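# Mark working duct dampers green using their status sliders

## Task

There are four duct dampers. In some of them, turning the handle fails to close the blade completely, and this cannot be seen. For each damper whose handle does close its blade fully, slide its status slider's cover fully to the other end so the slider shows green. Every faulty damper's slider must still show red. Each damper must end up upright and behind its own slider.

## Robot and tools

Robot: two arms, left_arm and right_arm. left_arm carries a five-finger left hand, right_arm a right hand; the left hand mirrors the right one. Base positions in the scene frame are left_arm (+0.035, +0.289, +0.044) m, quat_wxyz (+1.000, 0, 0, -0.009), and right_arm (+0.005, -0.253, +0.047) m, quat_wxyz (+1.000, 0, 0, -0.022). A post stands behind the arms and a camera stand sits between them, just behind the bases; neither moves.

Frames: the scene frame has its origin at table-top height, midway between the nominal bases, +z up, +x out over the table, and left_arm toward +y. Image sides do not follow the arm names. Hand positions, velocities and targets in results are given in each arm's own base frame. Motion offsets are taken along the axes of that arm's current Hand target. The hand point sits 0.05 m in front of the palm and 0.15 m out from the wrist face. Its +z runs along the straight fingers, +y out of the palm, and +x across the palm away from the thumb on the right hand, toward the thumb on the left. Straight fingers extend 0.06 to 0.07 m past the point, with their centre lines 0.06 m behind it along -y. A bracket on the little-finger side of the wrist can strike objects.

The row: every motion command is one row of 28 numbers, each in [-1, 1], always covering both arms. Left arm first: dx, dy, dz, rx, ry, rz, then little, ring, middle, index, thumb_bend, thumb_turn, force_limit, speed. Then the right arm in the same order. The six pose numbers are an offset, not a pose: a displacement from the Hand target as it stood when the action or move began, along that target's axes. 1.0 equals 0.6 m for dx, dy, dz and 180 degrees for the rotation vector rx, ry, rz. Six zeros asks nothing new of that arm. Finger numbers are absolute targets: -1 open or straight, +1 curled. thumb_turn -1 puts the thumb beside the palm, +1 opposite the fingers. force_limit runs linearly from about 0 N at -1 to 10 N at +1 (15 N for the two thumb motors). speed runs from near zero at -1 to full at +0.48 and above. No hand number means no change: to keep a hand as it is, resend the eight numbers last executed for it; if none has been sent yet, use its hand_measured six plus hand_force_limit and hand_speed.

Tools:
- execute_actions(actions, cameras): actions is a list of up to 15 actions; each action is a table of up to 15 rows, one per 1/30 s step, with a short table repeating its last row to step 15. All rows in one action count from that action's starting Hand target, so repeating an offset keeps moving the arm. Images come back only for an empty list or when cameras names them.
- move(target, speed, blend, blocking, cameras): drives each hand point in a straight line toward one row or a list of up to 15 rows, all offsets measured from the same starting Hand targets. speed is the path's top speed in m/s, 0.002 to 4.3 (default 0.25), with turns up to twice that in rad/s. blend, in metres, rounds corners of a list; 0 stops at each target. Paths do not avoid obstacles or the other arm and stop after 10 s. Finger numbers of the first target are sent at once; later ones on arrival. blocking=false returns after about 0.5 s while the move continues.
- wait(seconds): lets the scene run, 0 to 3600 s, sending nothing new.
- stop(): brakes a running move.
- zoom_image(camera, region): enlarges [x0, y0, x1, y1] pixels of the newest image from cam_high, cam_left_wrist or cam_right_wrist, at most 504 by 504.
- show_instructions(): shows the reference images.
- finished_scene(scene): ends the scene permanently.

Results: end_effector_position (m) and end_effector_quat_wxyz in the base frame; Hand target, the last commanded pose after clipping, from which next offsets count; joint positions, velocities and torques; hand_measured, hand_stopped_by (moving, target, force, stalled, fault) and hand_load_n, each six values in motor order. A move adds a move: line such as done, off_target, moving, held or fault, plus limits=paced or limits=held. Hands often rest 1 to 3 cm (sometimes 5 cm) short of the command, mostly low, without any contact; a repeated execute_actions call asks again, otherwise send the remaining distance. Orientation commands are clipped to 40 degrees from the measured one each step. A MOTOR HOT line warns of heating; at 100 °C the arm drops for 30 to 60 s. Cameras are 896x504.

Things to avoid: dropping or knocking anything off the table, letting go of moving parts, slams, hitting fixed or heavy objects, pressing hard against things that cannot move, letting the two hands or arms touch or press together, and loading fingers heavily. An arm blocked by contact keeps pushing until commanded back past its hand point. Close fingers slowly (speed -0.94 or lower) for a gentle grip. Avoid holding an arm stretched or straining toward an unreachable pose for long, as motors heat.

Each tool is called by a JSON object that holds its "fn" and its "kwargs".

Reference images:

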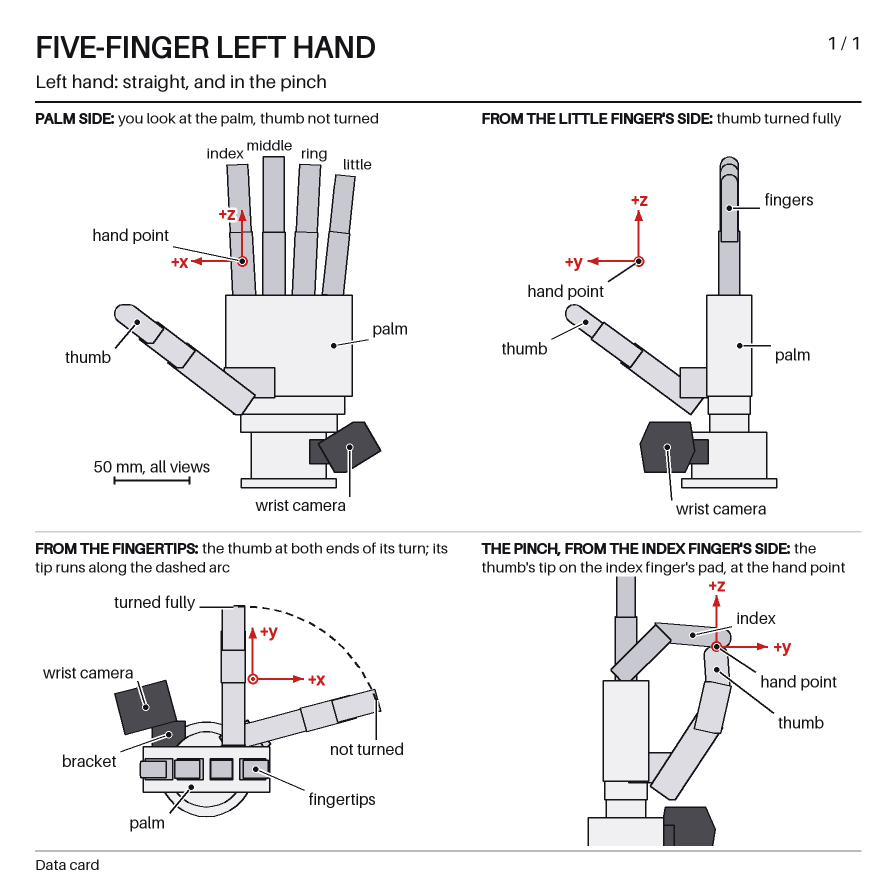

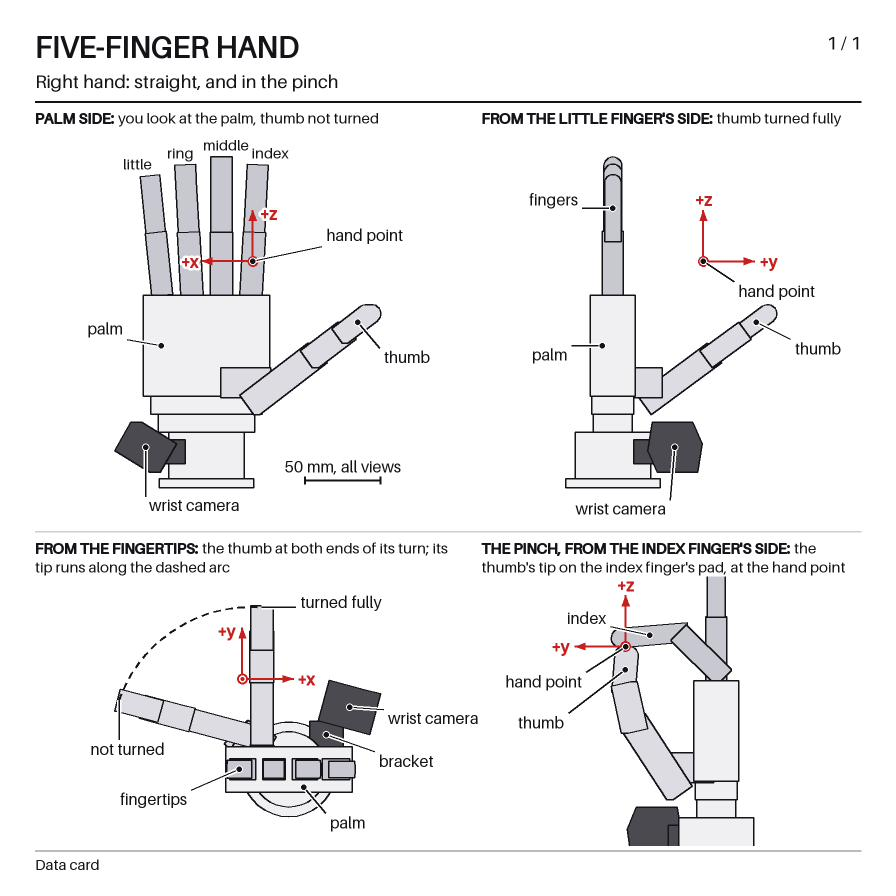

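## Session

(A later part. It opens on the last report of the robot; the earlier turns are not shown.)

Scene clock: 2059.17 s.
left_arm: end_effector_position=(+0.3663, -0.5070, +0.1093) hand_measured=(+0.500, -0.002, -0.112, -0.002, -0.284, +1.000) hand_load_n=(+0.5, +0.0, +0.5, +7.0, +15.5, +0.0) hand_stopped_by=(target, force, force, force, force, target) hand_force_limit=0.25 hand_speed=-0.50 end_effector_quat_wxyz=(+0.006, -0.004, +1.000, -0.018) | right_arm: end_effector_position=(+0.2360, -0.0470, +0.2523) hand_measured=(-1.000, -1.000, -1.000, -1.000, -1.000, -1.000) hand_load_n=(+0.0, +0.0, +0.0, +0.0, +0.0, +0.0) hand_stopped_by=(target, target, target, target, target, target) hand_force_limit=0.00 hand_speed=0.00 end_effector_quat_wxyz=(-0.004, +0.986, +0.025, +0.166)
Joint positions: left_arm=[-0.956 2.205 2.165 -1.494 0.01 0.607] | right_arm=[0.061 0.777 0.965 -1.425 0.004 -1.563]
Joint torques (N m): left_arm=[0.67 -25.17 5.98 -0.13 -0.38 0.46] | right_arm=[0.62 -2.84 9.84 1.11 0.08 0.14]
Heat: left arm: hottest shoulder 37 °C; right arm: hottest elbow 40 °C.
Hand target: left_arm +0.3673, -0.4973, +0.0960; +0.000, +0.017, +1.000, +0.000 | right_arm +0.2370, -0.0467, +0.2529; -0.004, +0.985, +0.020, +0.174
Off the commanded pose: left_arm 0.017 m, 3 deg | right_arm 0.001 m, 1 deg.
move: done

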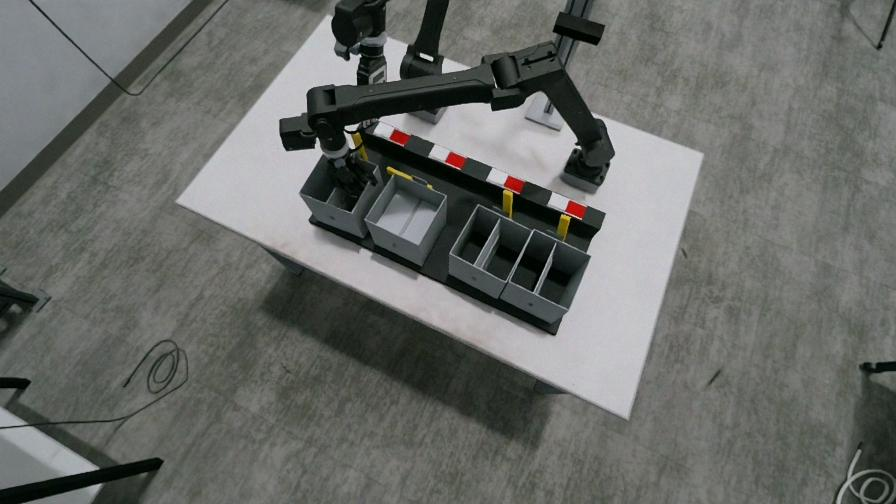

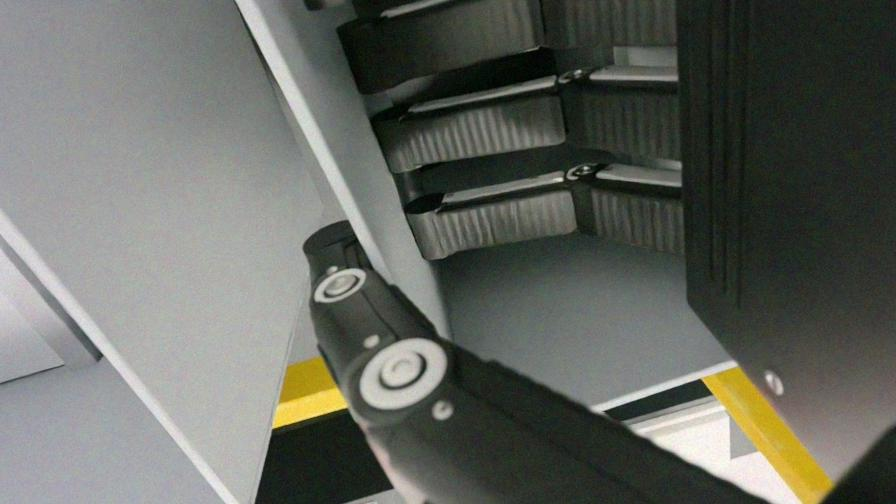

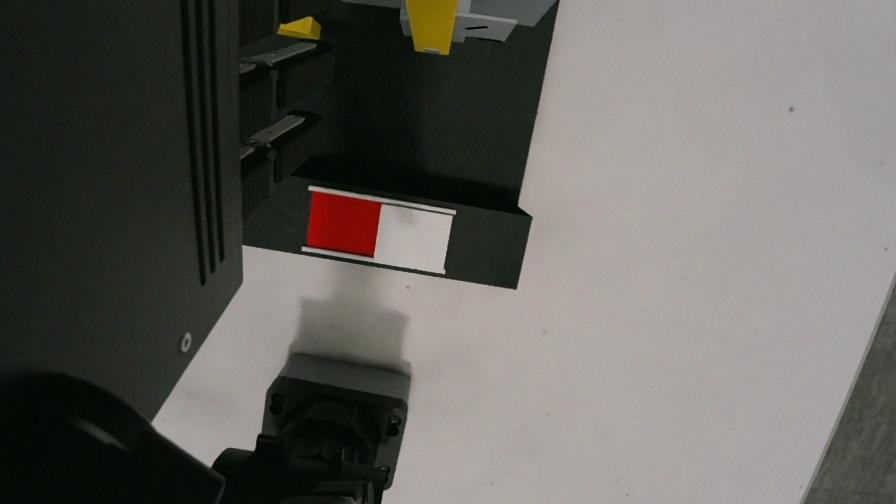

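{"fn": "move", "kwargs": {"target": [[0,0,0,0,0,0,0.5,0.5,0.5,0.5,0.65,1,0.25,-0.5,-0.0342,0,0.094,0,0,0,-1,-1,-1,-1,-1,-1,0,0],[0,0,0,0,0,0,0.5,0.5,0.5,0.5,0.65,1,0.25,-0.5,-0.0353,0.0833,0.0971,0,0,0,-1,-1,-1,-1,-1,-1,0,0],[0,0,0,0,0,0,0.5,0.5,0.5,0.5,0.65,1,0.25,-0.5,-0.0403,0.1297,0.1108,0,0,0,-1,-1,-1,-1,-1,-1,0,0]], "blend": [0.01,0.01,0], "speed": [0.2,0.08,0.05], "cameras": ["all"]}}

Scene clock: 2081.20 s.
left_arm: end_effector_position=(+0.3597, -0.5195, +0.1138) hand_measured=(+0.500, -0.002, -0.112, -0.002, -0.282, +1.000) hand_load_n=(+0.0, +0.0, +0.0, +8.0, +10.5, +1.5) hand_stopped_by=(target, force, force, force, force, target) hand_force_limit=0.25 hand_speed=-0.50 end_effector_quat_wxyz=(+0.009, +0.005, +0.999, -0.036) | right_arm: end_effector_position=(+0.2400, -0.0999, +0.1888) hand_measured=(-1.000, -1.000, -1.000, -1.000, -1.000, -1.000) hand_load_n=(+0.5, +0.0, +0.0, +0.0, +0.0, +0.0) hand_stopped_by=(target, target, target, target, target, target) hand_force_limit=0.00 hand_speed=0.00 end_effector_quat_wxyz=(-0.030, +0.982, +0.061, +0.178)
Joint positions: left_arm=[-0.971 2.196 2.165 -1.471 0.026 0.609] | right_arm=[-0.263 0.764 0.796 -1.279 -0.169 -1.93]
Joint torques (N m): left_arm=[1.85 -24.23 6.15 -0.99 -0.88 0.45] | right_arm=[-4.07 -0.15 9.48 2.17 2.06 0.27]
Heat: left arm: hottest shoulder 37 °C; right arm: hottest elbow 40 °C.
Hand target: left_arm +0.3672, -0.4973, +0.0960; +0.000, +0.017, +1.000, +0.000 | right_arm +0.2403, -0.1244, +0.1821; -0.004, +0.985, +0.020, +0.174
Off the commanded pose: left_arm 0.029 m, 4 deg | right_arm 0.025 m, 6 deg.
move: off_target (right_arm)

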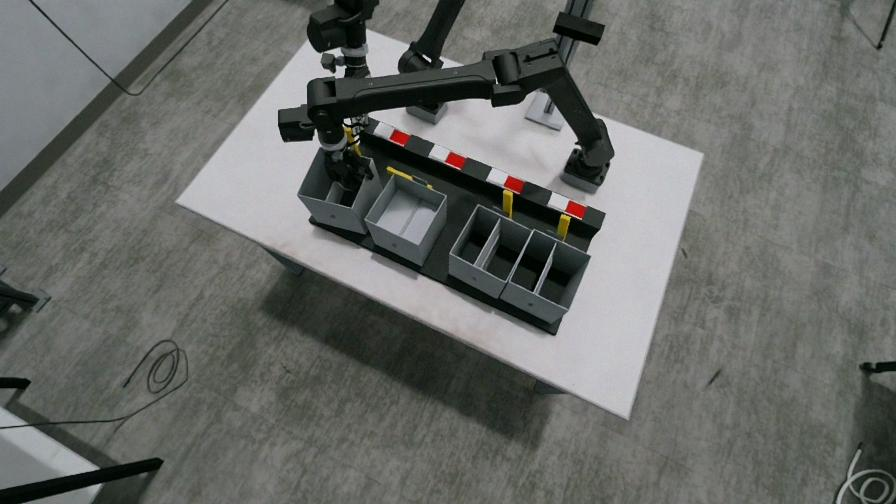

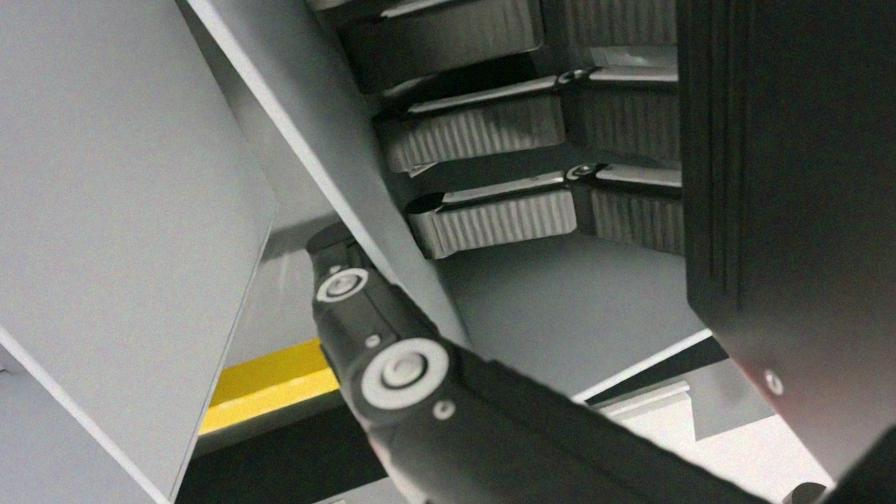

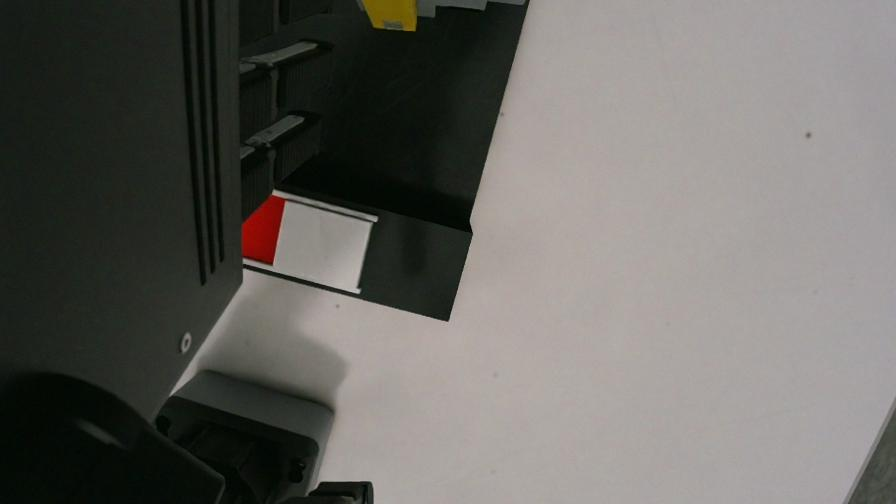

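{"fn": "move", "kwargs": {"target": [[0,0.03,0,0,0,0.016,0.5,0.5,0.5,0.5,0.65,1,0.25,-0.5,-0.0087,0.0473,0.0238,0,0,0,-1,-1,-1,-1,-1,-1,0,0],[0,0.03,0,0,0,0.016,0.5,0.5,0.5,0.5,0.65,1,0.25,-0.5,-0.0209,0.0803,0.0573,0,0,0,-1,-1,-1,-1,-1,-1,0,0]], "blend": [0.01,0], "speed": [0.05,0.05], "cameras": ["all"]}}

Scene clock: 2094.43 s.
left_arm: end_effector_position=(+0.3575, -0.5173, +0.1112) hand_measured=(+0.500, -0.002, -0.112, -0.002, -0.282, +1.000) hand_load_n=(+0.0, +0.0, +0.0, +12.5, +13.0, +4.5) hand_stopped_by=(target, force, force, force, force, target) hand_force_limit=0.25 hand_speed=-0.50 end_effector_quat_wxyz=(+0.013, +0.018, +0.999, -0.047) | right_arm: end_effector_position=(+0.2498, -0.1538, +0.1703) hand_measured=(-1.000, -1.000, -1.000, -1.000, -1.000, -1.000) hand_load_n=(+1.0, +0.0, +0.0, +0.0, +0.0, +0.0) hand_stopped_by=(target, target, target, target, target, target) hand_force_limit=0.00 hand_speed=0.00 end_effector_quat_wxyz=(-0.015, +0.978, +0.049, +0.201)
Joint positions: left_arm=[-0.972 2.161 2.103 -1.419 0.034 0.633] | right_arm=[-0.472 0.823 0.762 -1.168 -0.223 -2.104]
Joint torques (N m): left_arm=[2.9 -25.05 4.81 -1.69 -1.03 0.82] | right_arm=[-2.14 0.85 7.57 2.07 1.7 0.1]
Heat: left arm: hottest shoulder 38 °C; right arm: hottest elbow 40 °C.
Hand target: left_arm +0.3679, -0.4794, +0.0961; +0.000, +0.042, +0.999, +0.000 | right_arm +0.2422, -0.1725, +0.1454; -0.004, +0.985, +0.020, +0.174
Off the commanded pose: left_arm 0.042 m, 6 deg | right_arm 0.032 m, 5 deg.
move: off_target (left_arm, right_arm)

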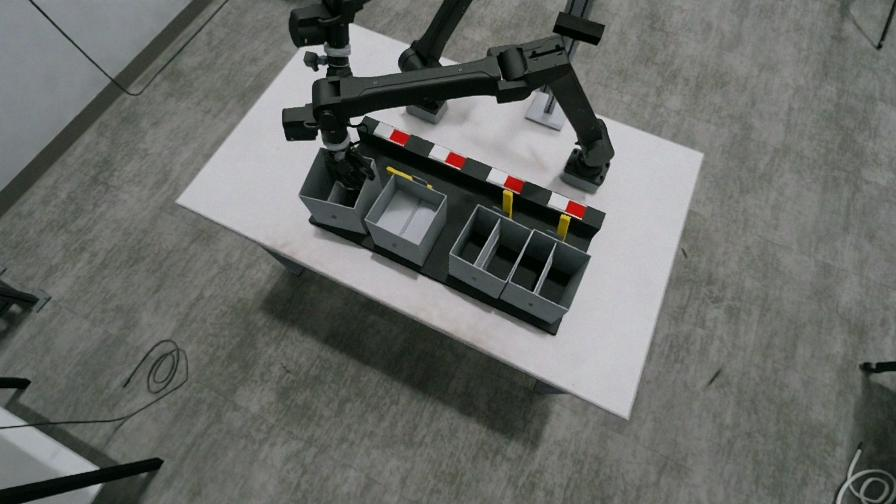

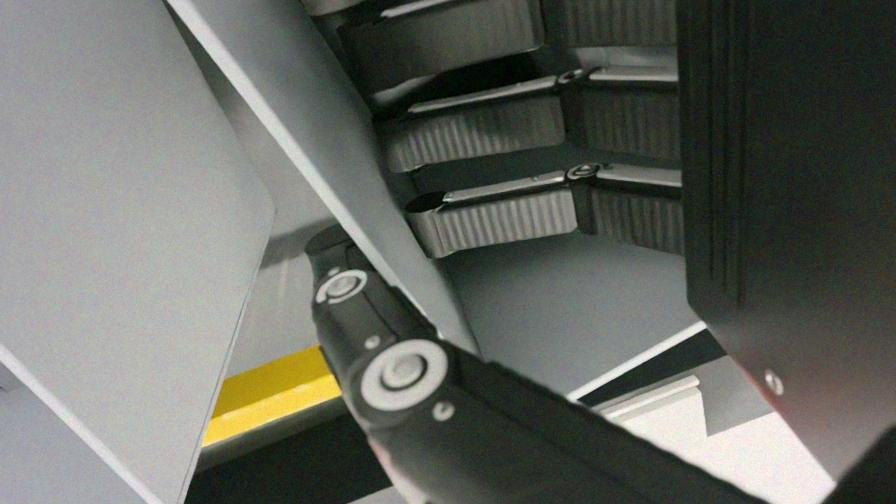

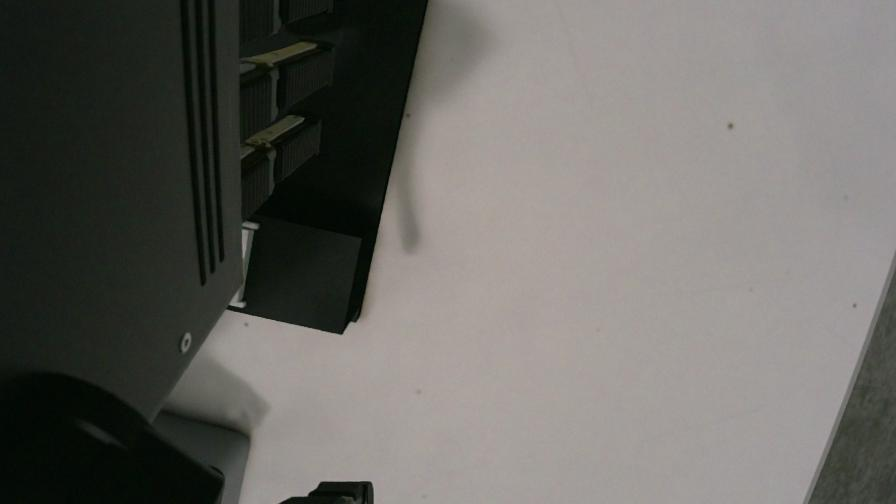

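{"fn": "move", "kwargs": {"target": [[0,0,0,0,0,0,0.5,0.5,0.5,0.5,0.65,1,0.25,-0.5,-0.0147,0.031,0.0404,0,0,0,-1,-1,-1,-1,-1,-1,0,0],[0,-0.01,0,0,0,0,0.5,0.5,0.5,0.5,0.65,1,0.25,-0.5,-0.0309,0.0418,0.0849,0,0,0,-1,-1,-1,-1,-1,-1,0,0]], "blend": [0.01,0], "speed": [0.05,0.05], "cameras": ["all"]}}

Scene clock: 2107.20 s.
left_arm: end_effector_position=(+0.3580, -0.5169, +0.1112) hand_measured=(+0.500, -0.002, -0.112, -0.004, -0.282, +1.000) hand_load_n=(+0.0, +0.5, +0.0, +13.5, +14.0, +4.5) hand_stopped_by=(target, force, force, force, force, target) hand_force_limit=0.25 hand_speed=-0.50 end_effector_quat_wxyz=(+0.014, +0.020, +0.999, -0.047) | right_arm: end_effector_position=(+0.2557, -0.1897, +0.1218) hand_measured=(-1.000, -1.000, -1.000, -1.000, -1.000, -1.000) hand_load_n=(+0.5, +0.0, +0.0, +0.0, +0.0, +0.0) hand_stopped_by=(target, target, target, target, target, target) hand_force_limit=0.00 hand_speed=0.00 end_effector_quat_wxyz=(+0.008, +0.979, +0.017, +0.203)
Joint positions: left_arm=[-0.972 2.161 2.103 -1.419 0.032 0.637] | right_arm=[-0.553 0.914 0.671 -0.971 -0.203 -2.122]
Joint torques (N m): left_arm=[2.43 -23.94 6.42 -1.95 -0.99 0.73] | right_arm=[-1.08 0.09 6.64 1.4 1.01 -0.01]
Heat: left arm: hottest shoulder 38 °C; right arm: hottest elbow 39 °C.
Hand target: left_arm +0.3674, -0.4854, +0.0960; +0.000, +0.042, +0.999, +0.000 | right_arm +0.2432, -0.1975, +0.0913; -0.004, +0.985, +0.020, +0.174
Off the commanded pose: left_arm 0.036 m, 6 deg | right_arm 0.034 m, 4 deg.
joint sent to its limit (right arm) — joint 6 (wrist roll), lower limit. The joint targets are off in position, not in orientation.
move: off_target (left_arm, right_arm)

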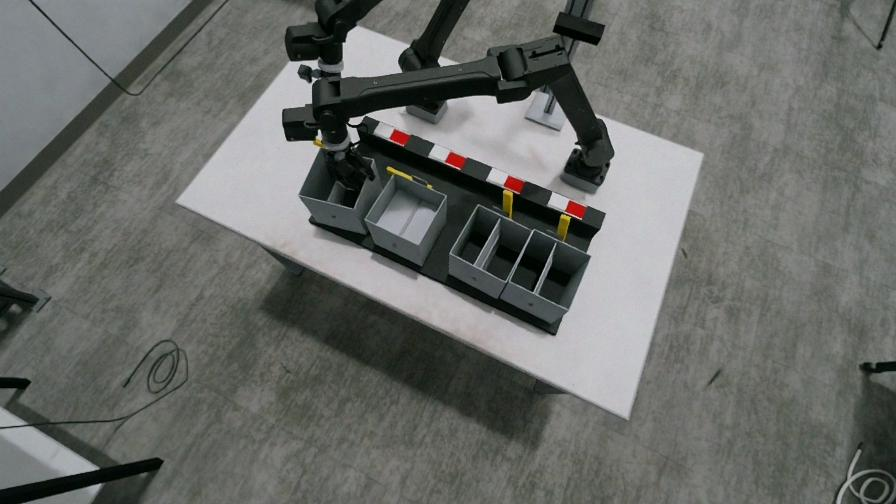

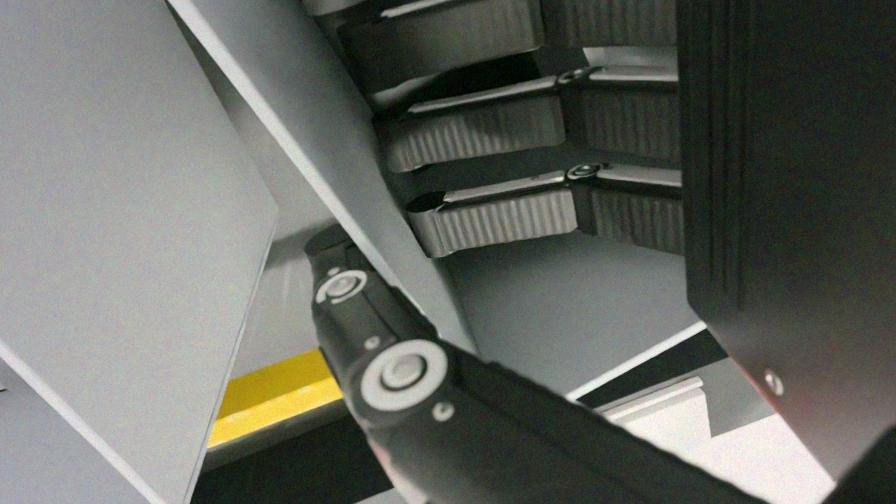

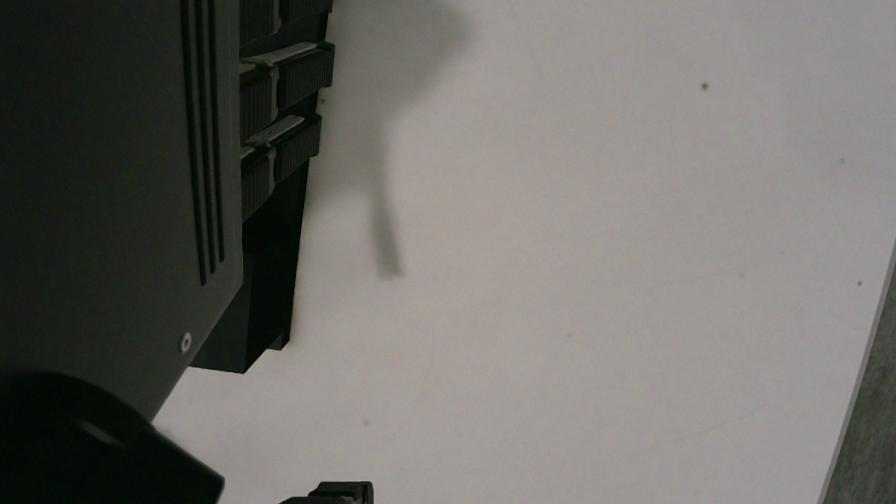

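{"fn": "move", "kwargs": {"target": [0,-0.01,0,0,0,0,0.5,0.5,0.5,0.5,0.65,1,0.25,-0.5,-0.019,0.0,0.0522,-0.0095,0,0.0261,-1,-1,-1,-1,-1,-1,0,0], "speed": [0.05], "cameras": ["all"]}}

Scene clock: 2118.40 s.
left_arm: end_effector_position=(+0.3587, -0.5165, +0.1113) hand_measured=(+0.500, -0.002, -0.112, -0.004, -0.282, +1.000) hand_load_n=(+0.0, +0.0, +0.0, +14.5, +14.5, +4.5) hand_stopped_by=(target, force, force, force, force, target) hand_force_limit=0.25 hand_speed=-0.50 end_effector_quat_wxyz=(+0.015, +0.021, +0.999, -0.046) | right_arm: end_effector_position=(+0.2630, -0.1973, +0.0938) hand_measured=(-1.000, -1.000, -1.000, -1.000, -1.000, -1.000) hand_load_n=(+0.5, +0.0, +0.0, +0.0, +0.0, +0.0) hand_stopped_by=(target, target, target, target, target, target) hand_force_limit=0.00 hand_speed=0.00 end_effector_quat_wxyz=(+0.016, +0.977, +0.001, +0.214)
Joint positions: left_arm=[-0.972 2.161 2.103 -1.419 0.029 0.64] | right_arm=[-0.555 0.96 0.612 -0.834 -0.195 -2.089]
Joint torques (N m): left_arm=[2.02 -22.77 8.1 -2.22 -0.91 0.64] | right_arm=[-0.91 -0.21 6 1.2 0.8 0.2]
Heat: left arm: hottest shoulder 39 °C; right arm: hottest elbow 39 °C.
Hand target: left_arm +0.3669, -0.4914, +0.0960; +0.000, +0.042, +0.999, +0.000 | right_arm +0.2433, -0.1976, +0.0580; +0.004, +0.985, -0.023, +0.174
Off the commanded pose: left_arm 0.031 m, 6 deg | right_arm 0.041 m, 6 deg.
move: off_target (left_arm, right_arm)

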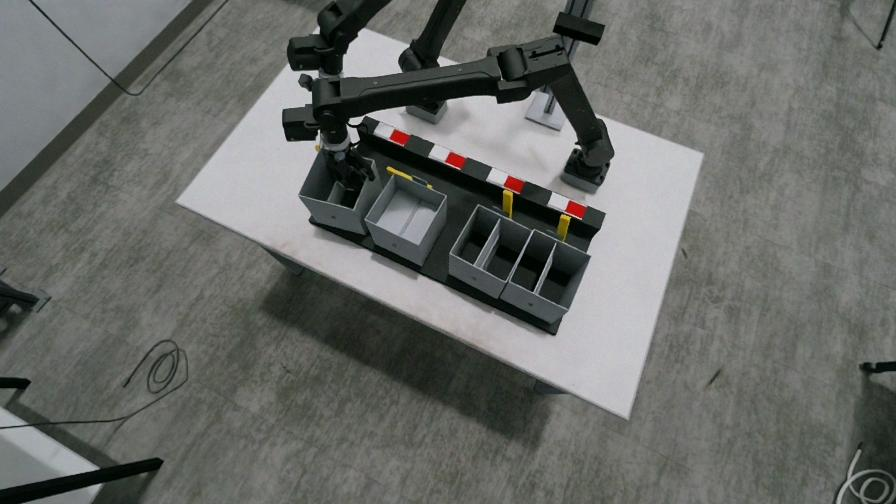

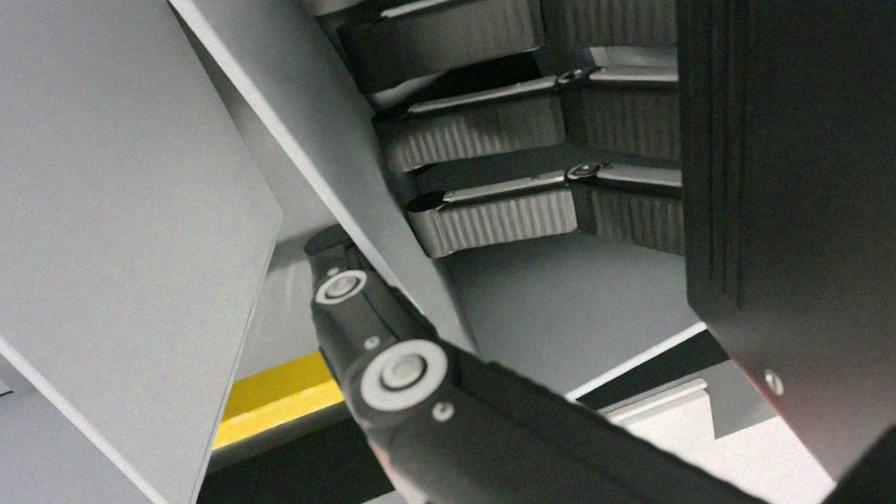

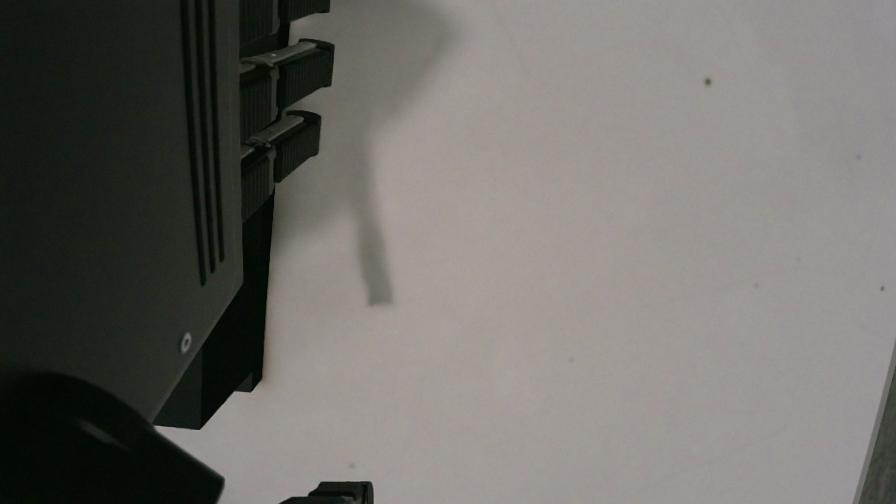

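{"fn": "move", "kwargs": {"target": [0,0,0,0,0,0,0.5,0.5,0.5,0.5,0.65,1,0.25,-0.5,-0.0225,0.0,0.0131,0,0,0,-1,-1,-1,-1,-1,-1,0,0], "speed": [0.05], "cameras": []}}

{"fn": "zoom_image", "kwargs": {"camera": "cam_high", "region": [280, 110, 460, 250]}}

Scene clock: 2130.60 s.
left_arm: end_effector_position=(+0.3588, -0.5166, +0.1114) hand_measured=(+0.500, -0.002, -0.112, -0.004, -0.282, +1.000) hand_load_n=(+0.0, +0.0, +0.5, +14.0, +14.5, +4.5) hand_stopped_by=(target, force, force, force, force, target) hand_force_limit=0.25 hand_speed=-0.50 end_effector_quat_wxyz=(+0.015, +0.021, +0.999, -0.046) | right_arm: end_effector_position=(+0.2614, -0.1976, +0.0889) hand_measured=(-1.000, -1.000, -1.000, -1.000, -1.000, -1.000) hand_load_n=(+0.5, +0.0, +0.0, +0.0, +0.0, +0.5) hand_stopped_by=(target, target, target, target, target, target) hand_force_limit=0.00 hand_speed=0.00 end_effector_quat_wxyz=(+0.016, +0.974, -0.003, +0.226)
Joint positions: left_arm=[-0.972 2.161 2.103 -1.419 0.029 0.64] | right_arm=[-0.568 0.948 0.587 -0.802 -0.21 -2.089]
Joint torques (N m): left_arm=[1.96 -22.83 8.05 -2.22 -0.91 0.64] | right_arm=[-0.5 0.26 5.03 0.95 1.2 0.04]
Heat: left arm: hottest shoulder 38 °C; right arm: hottest elbow 38 °C.
Hand target: left_arm +0.3668, -0.4913, +0.0959; +0.000, +0.042, +0.999, +0.000 | right_arm +0.2333, -0.1971, +0.0459; +0.004, +0.985, -0.023, +0.174
Off the commanded pose: left_arm 0.031 m, 6 deg | right_arm 0.051 m, 7 deg.
move: off_target (right_arm)

Scaled by 2.800.
This view is cut from an older image: the scene may have changed since it was taken.

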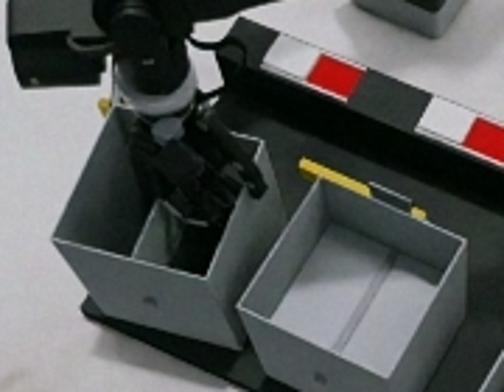

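{"fn": "execute_actions", "kwargs": {"actions": [], "cameras": ["cam_high"]}}

{"fn": "zoom_image", "kwargs": {"camera": "cam_high", "region": [280, 130, 400, 250]}}

Scene clock: 2138.40 s.
left_arm: end_effector_position=(+0.3588, -0.5166, +0.1114) hand_measured=(+0.500, -0.002, -0.112, -0.004, -0.282, +1.000) hand_load_n=(-0.5, +0.0, +0.0, +14.0, +14.5, +4.5) hand_stopped_by=(target, force, force, force, force, target) hand_force_limit=0.25 hand_speed=-0.50 end_effector_quat_wxyz=(+0.015, +0.021, +0.999, -0.046) | right_arm: end_effector_position=(+0.2614, -0.1976, +0.0889) hand_measured=(-1.000, -1.000, -1.000, -1.000, -1.000, -1.000) hand_load_n=(+0.5, +0.0, +0.0, +0.0, +0.0, +0.0) hand_stopped_by=(target, target, target, target, target, target) hand_force_limit=0.00 hand_speed=0.00 end_effector_quat_wxyz=(+0.016, +0.974, -0.003, +0.226)
Joint positions: left_arm=[-0.972 2.161 2.103 -1.419 0.029 0.64] | right_arm=[-0.568 0.948 0.587 -0.802 -0.21 -2.089]
Joint velocities: within noise
Joint torques (N m): left_arm=[1.96 -22.83 8.06 -2.22 -0.92 0.64] | right_arm=[-1.26 -0.09 4.77 0.83 1.22 -0.05]
Heat: left arm: hottest shoulder 38 °C; right arm: hottest elbow 38 °C.
Hand target: left_arm +0.3668, -0.4913, +0.0959; +0.000, +0.042, +0.999, +0.000 | right_arm +0.2333, -0.1971, +0.0459; +0.004, +0.985, -0.023, +0.174
Off the commanded pose: left_arm 0.031 m, 6 deg | right_arm 0.051 m, 7 deg.
Images, in order (width x height): cam_high 896x504.

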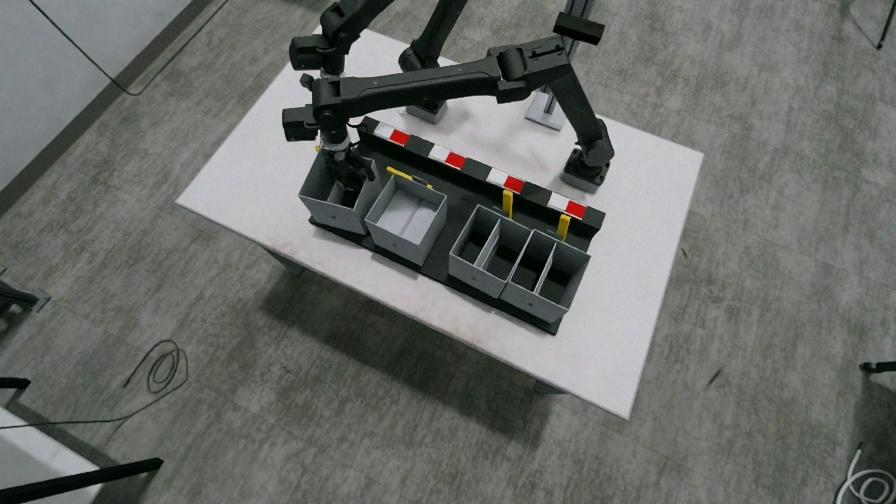

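Scaled by 4.200.

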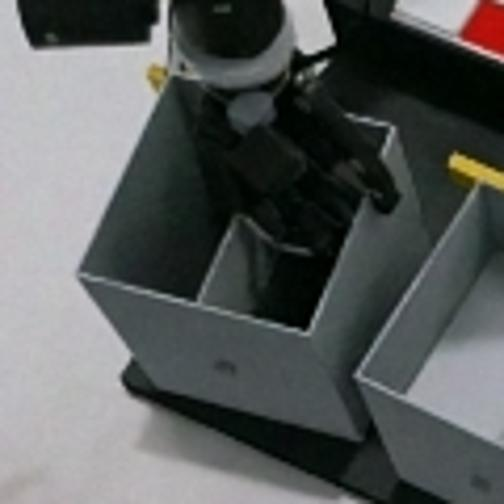

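{"fn": "move", "kwargs": {"target": [[0,-0.01,0,0,0,0,0.5,0.5,0.5,0.5,0.65,1,0.25,-0.5,0.04,0.0,-0.11,0,0,0,-1,-1,-1,-1,-1,-1,0,0],[0,-0.01,0,0,0,0,0.5,0.5,0.5,0.5,0.65,1,0.25,-0.5,0.0546,-0.0924,-0.418,0,0,0,-1,-1,-1,-1,-1,-1,0,0],[0,-0.01,0,0,0,0,0.5,0.5,0.5,0.5,0.65,1,0.25,-0.5,0.0546,-0.0924,-0.418,0.085,0,0.48,-1,-1,-1,-1,-1,-1,0,0],[0,-0.01,0,0,0,0,0.5,0.5,0.5,0.5,0.65,1,0.25,-0.5,0.0492,-0.2973,-0.2607,0.17,0,0.965,-1,-1,-1,-1,-1,-1,0,0]], "blend": [0.02,0.02,0.02,0], "speed": [0.1,0.3,0.4,0.4], "cameras": ["all"]}}

Scene clock: 2167.20 s.
left_arm: end_effector_position=(+0.3615, -0.5042, +0.1109) hand_measured=(+0.500, -0.002, -0.112, -0.004, -0.282, +1.000) hand_load_n=(+0.0, +0.0, +0.0, +12.5, +12.0, +3.0) hand_stopped_by=(target, force, force, force, force, target) hand_force_limit=0.25 hand_speed=-0.50 end_effector_quat_wxyz=(+0.012, +0.027, +0.999, -0.025) | right_arm: end_effector_position=(+0.2142, -0.0182, +0.2031) hand_measured=(-1.000, -1.000, -1.000, -1.000, -1.000, -1.000) hand_load_n=(+0.0, +0.0, +0.0, +0.0, +0.0, +0.0) hand_stopped_by=(target, target, target, target, target, target) hand_force_limit=0.00 hand_speed=0.00 end_effector_quat_wxyz=(+0.337, -0.009, +0.941, -0.010)
Joint positions: left_arm=[-0.965 2.168 2.108 -1.456 0.011 0.66] | right_arm=[-0.843 0.36 0.55 -1.252 -0.484 0.838]
Joint torques (N m): left_arm=[0.85 -22.07 9.44 -1.21 -0.38 0.37] | right_arm=[1.44 2.37 9.68 1.28 -0.34 0.15]
Heat: left arm: hottest shoulder 38 °C; right arm: hottest elbow 38 °C.
Hand target: left_arm +0.3664, -0.4974, +0.0959; +0.000, +0.042, +0.999, +0.000 | right_arm +0.2157, -0.0178, +0.2031; +0.342, -0.010, +0.940, -0.013
Off the commanded pose: left_arm 0.017 m, 4 deg | right_arm 0.002 m, 1 deg.
move: off_target (left_arm)

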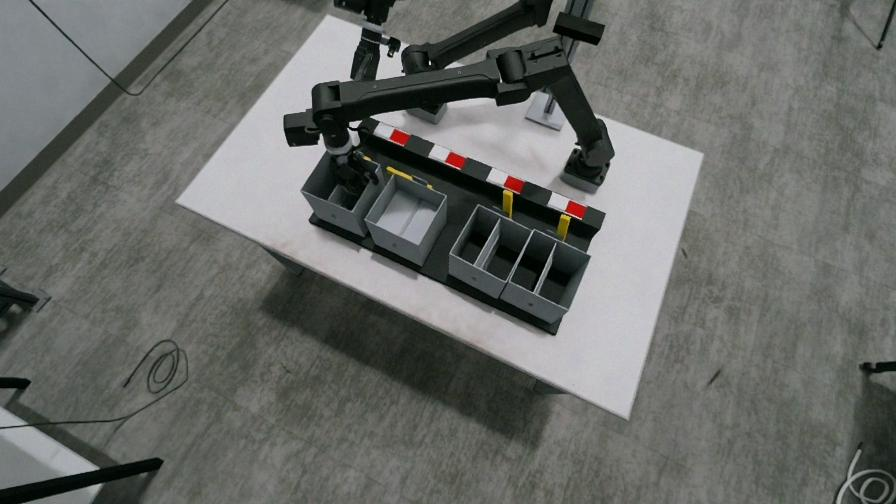

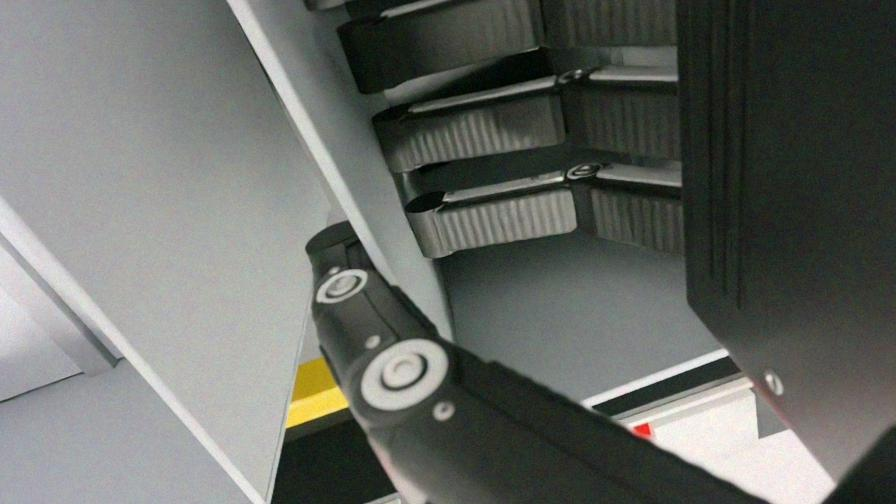

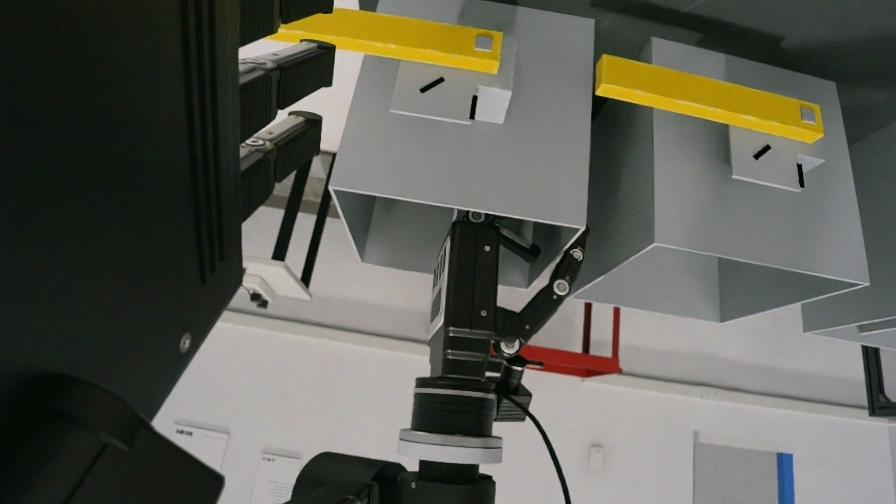

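{"fn": "zoom_image", "kwargs": {"camera": "cam_right_wrist", "region": [260, 0, 660, 240]}}

{"fn": "zoom_image", "kwargs": {"camera": "cam_high", "region": [280, 130, 400, 250]}}

Scaled by 1.260.

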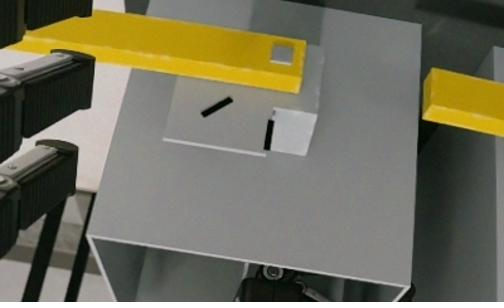

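Scaled by 4.200.

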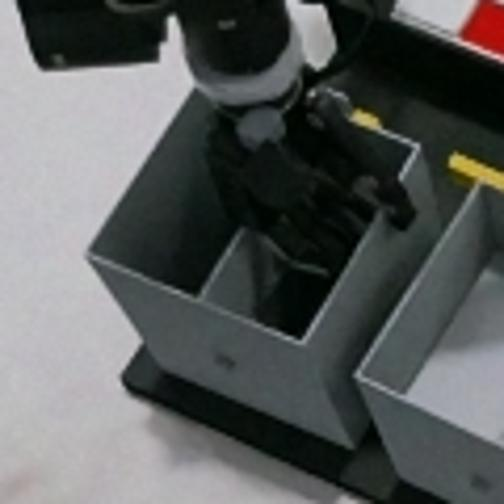

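{"fn": "move", "kwargs": {"target": [[0,0,0,0,0,0,-0.45,-0.45,-0.45,-0.45,-0.5,1,0,-0.3,0,0,0,0,0,0,-1,-1,-1,-1,-1,-1,0,0],[0,0,-0.17,0,0,0,-0.45,-0.45,-0.45,-0.45,-0.5,1,0,-0.3,0,0,0,0,0,0,-1,-1,-1,-1,-1,-1,0,0],[-0.12,0,-0.333,0,0,0,-0.45,-0.45,-0.45,-0.45,-0.5,1,0,-0.3,0,0,0,0,0,0,-1,-1,-1,-1,-1,-1,0,0]], "blend": [0,0.03,0], "speed": [0.1,0.15,0.3], "cameras": ["all"]}}

Scene clock: 2195.70 s.
left_arm: end_effector_position=(+0.4381, -0.4967, +0.2927) hand_measured=(-0.450, -0.450, -0.450, -0.450, -0.500, +1.000) hand_load_n=(+0.0, +0.0, +0.0, +0.0, +0.0, +0.0) hand_stopped_by=(target, target, target, target, target, target) hand_force_limit=0.00 hand_speed=-0.30 end_effector_quat_wxyz=(+0.110, +0.040, +0.986, -0.117) | right_arm: end_effector_position=(+0.2142, -0.0182, +0.2031) hand_measured=(-1.000, -1.000, -1.000, -1.000, -1.000, -1.000) hand_load_n=(+0.0, +0.0, +0.0, +0.0, +0.0, +0.0) hand_stopped_by=(target, target, target, target, target, target) hand_force_limit=0.00 hand_speed=0.00 end_effector_quat_wxyz=(+0.337, -0.009, +0.941, -0.010)
Joint positions: left_arm=[-0.88 2.177 2.621 -1.693 -0.008 0.773] | right_arm=[-0.842 0.36 0.55 -1.252 -0.484 0.838]
Joint torques (N m): left_arm=[-0.26 -24.29 9.83 0.27 -0.14 0.16] | right_arm=[1.26 1.32 9.77 1.28 -0.36 0.17]
Heat: left arm: hottest shoulder 37 °C; right arm: hottest elbow 38 °C.
Hand target: left_arm +0.4381, -0.5032, +0.2956; +0.000, +0.042, +0.999, +0.000 | right_arm +0.2157, -0.0178, +0.2031; +0.342, -0.010, +0.940, -0.013
Off the commanded pose: left_arm 0.007 m, 18 deg | right_arm 0.002 m, 1 deg.
joint sent to its limit (left arm) — joint 4 (wrist pitch), lower limit. The joint targets are off in orientation, not in position.
move: off_target (left_arm)

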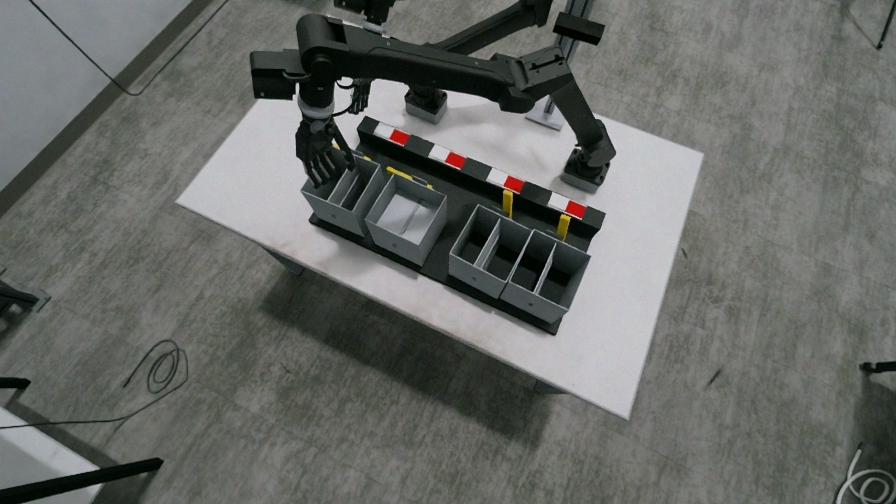

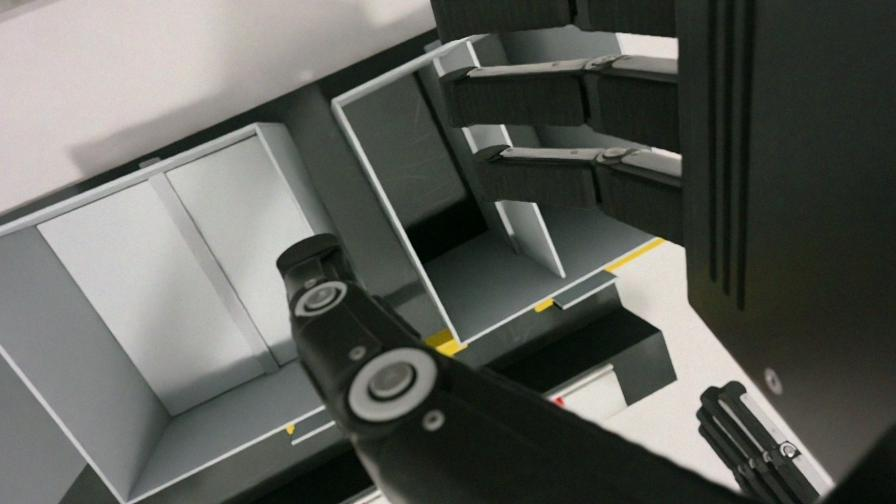

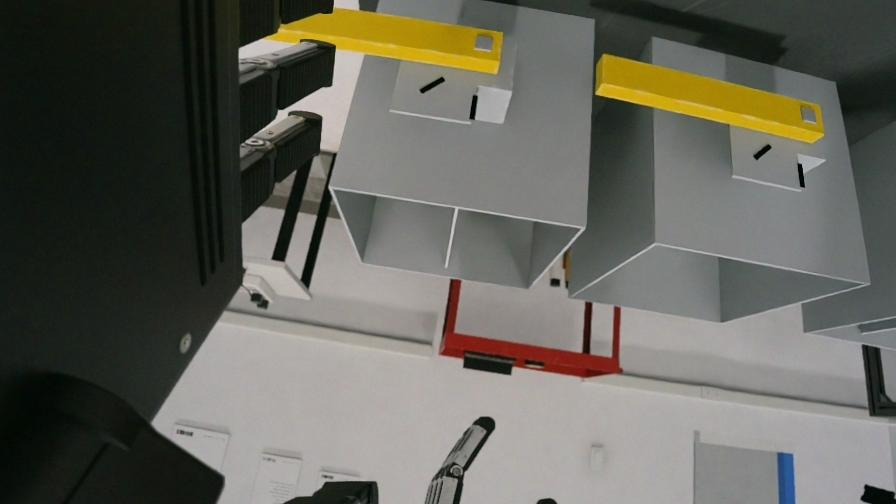

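{"fn": "zoom_image", "kwargs": {"camera": "cam_left_wrist", "region": [0, 80, 460, 504]}}

{"fn": "zoom_image", "kwargs": {"camera": "cam_high", "region": [280, 130, 480, 280]}}

Scaled by 1.096.

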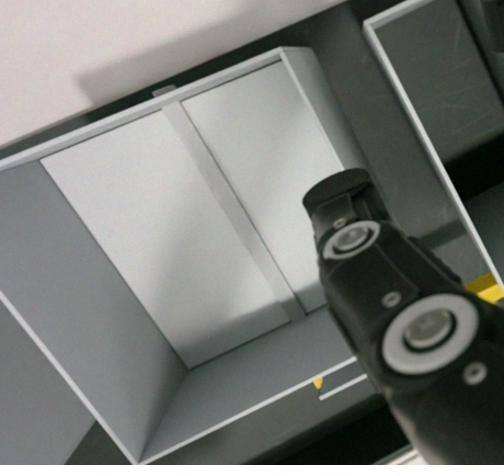

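Scaled by 2.520.

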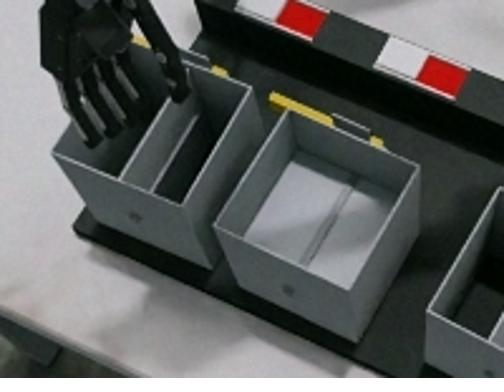

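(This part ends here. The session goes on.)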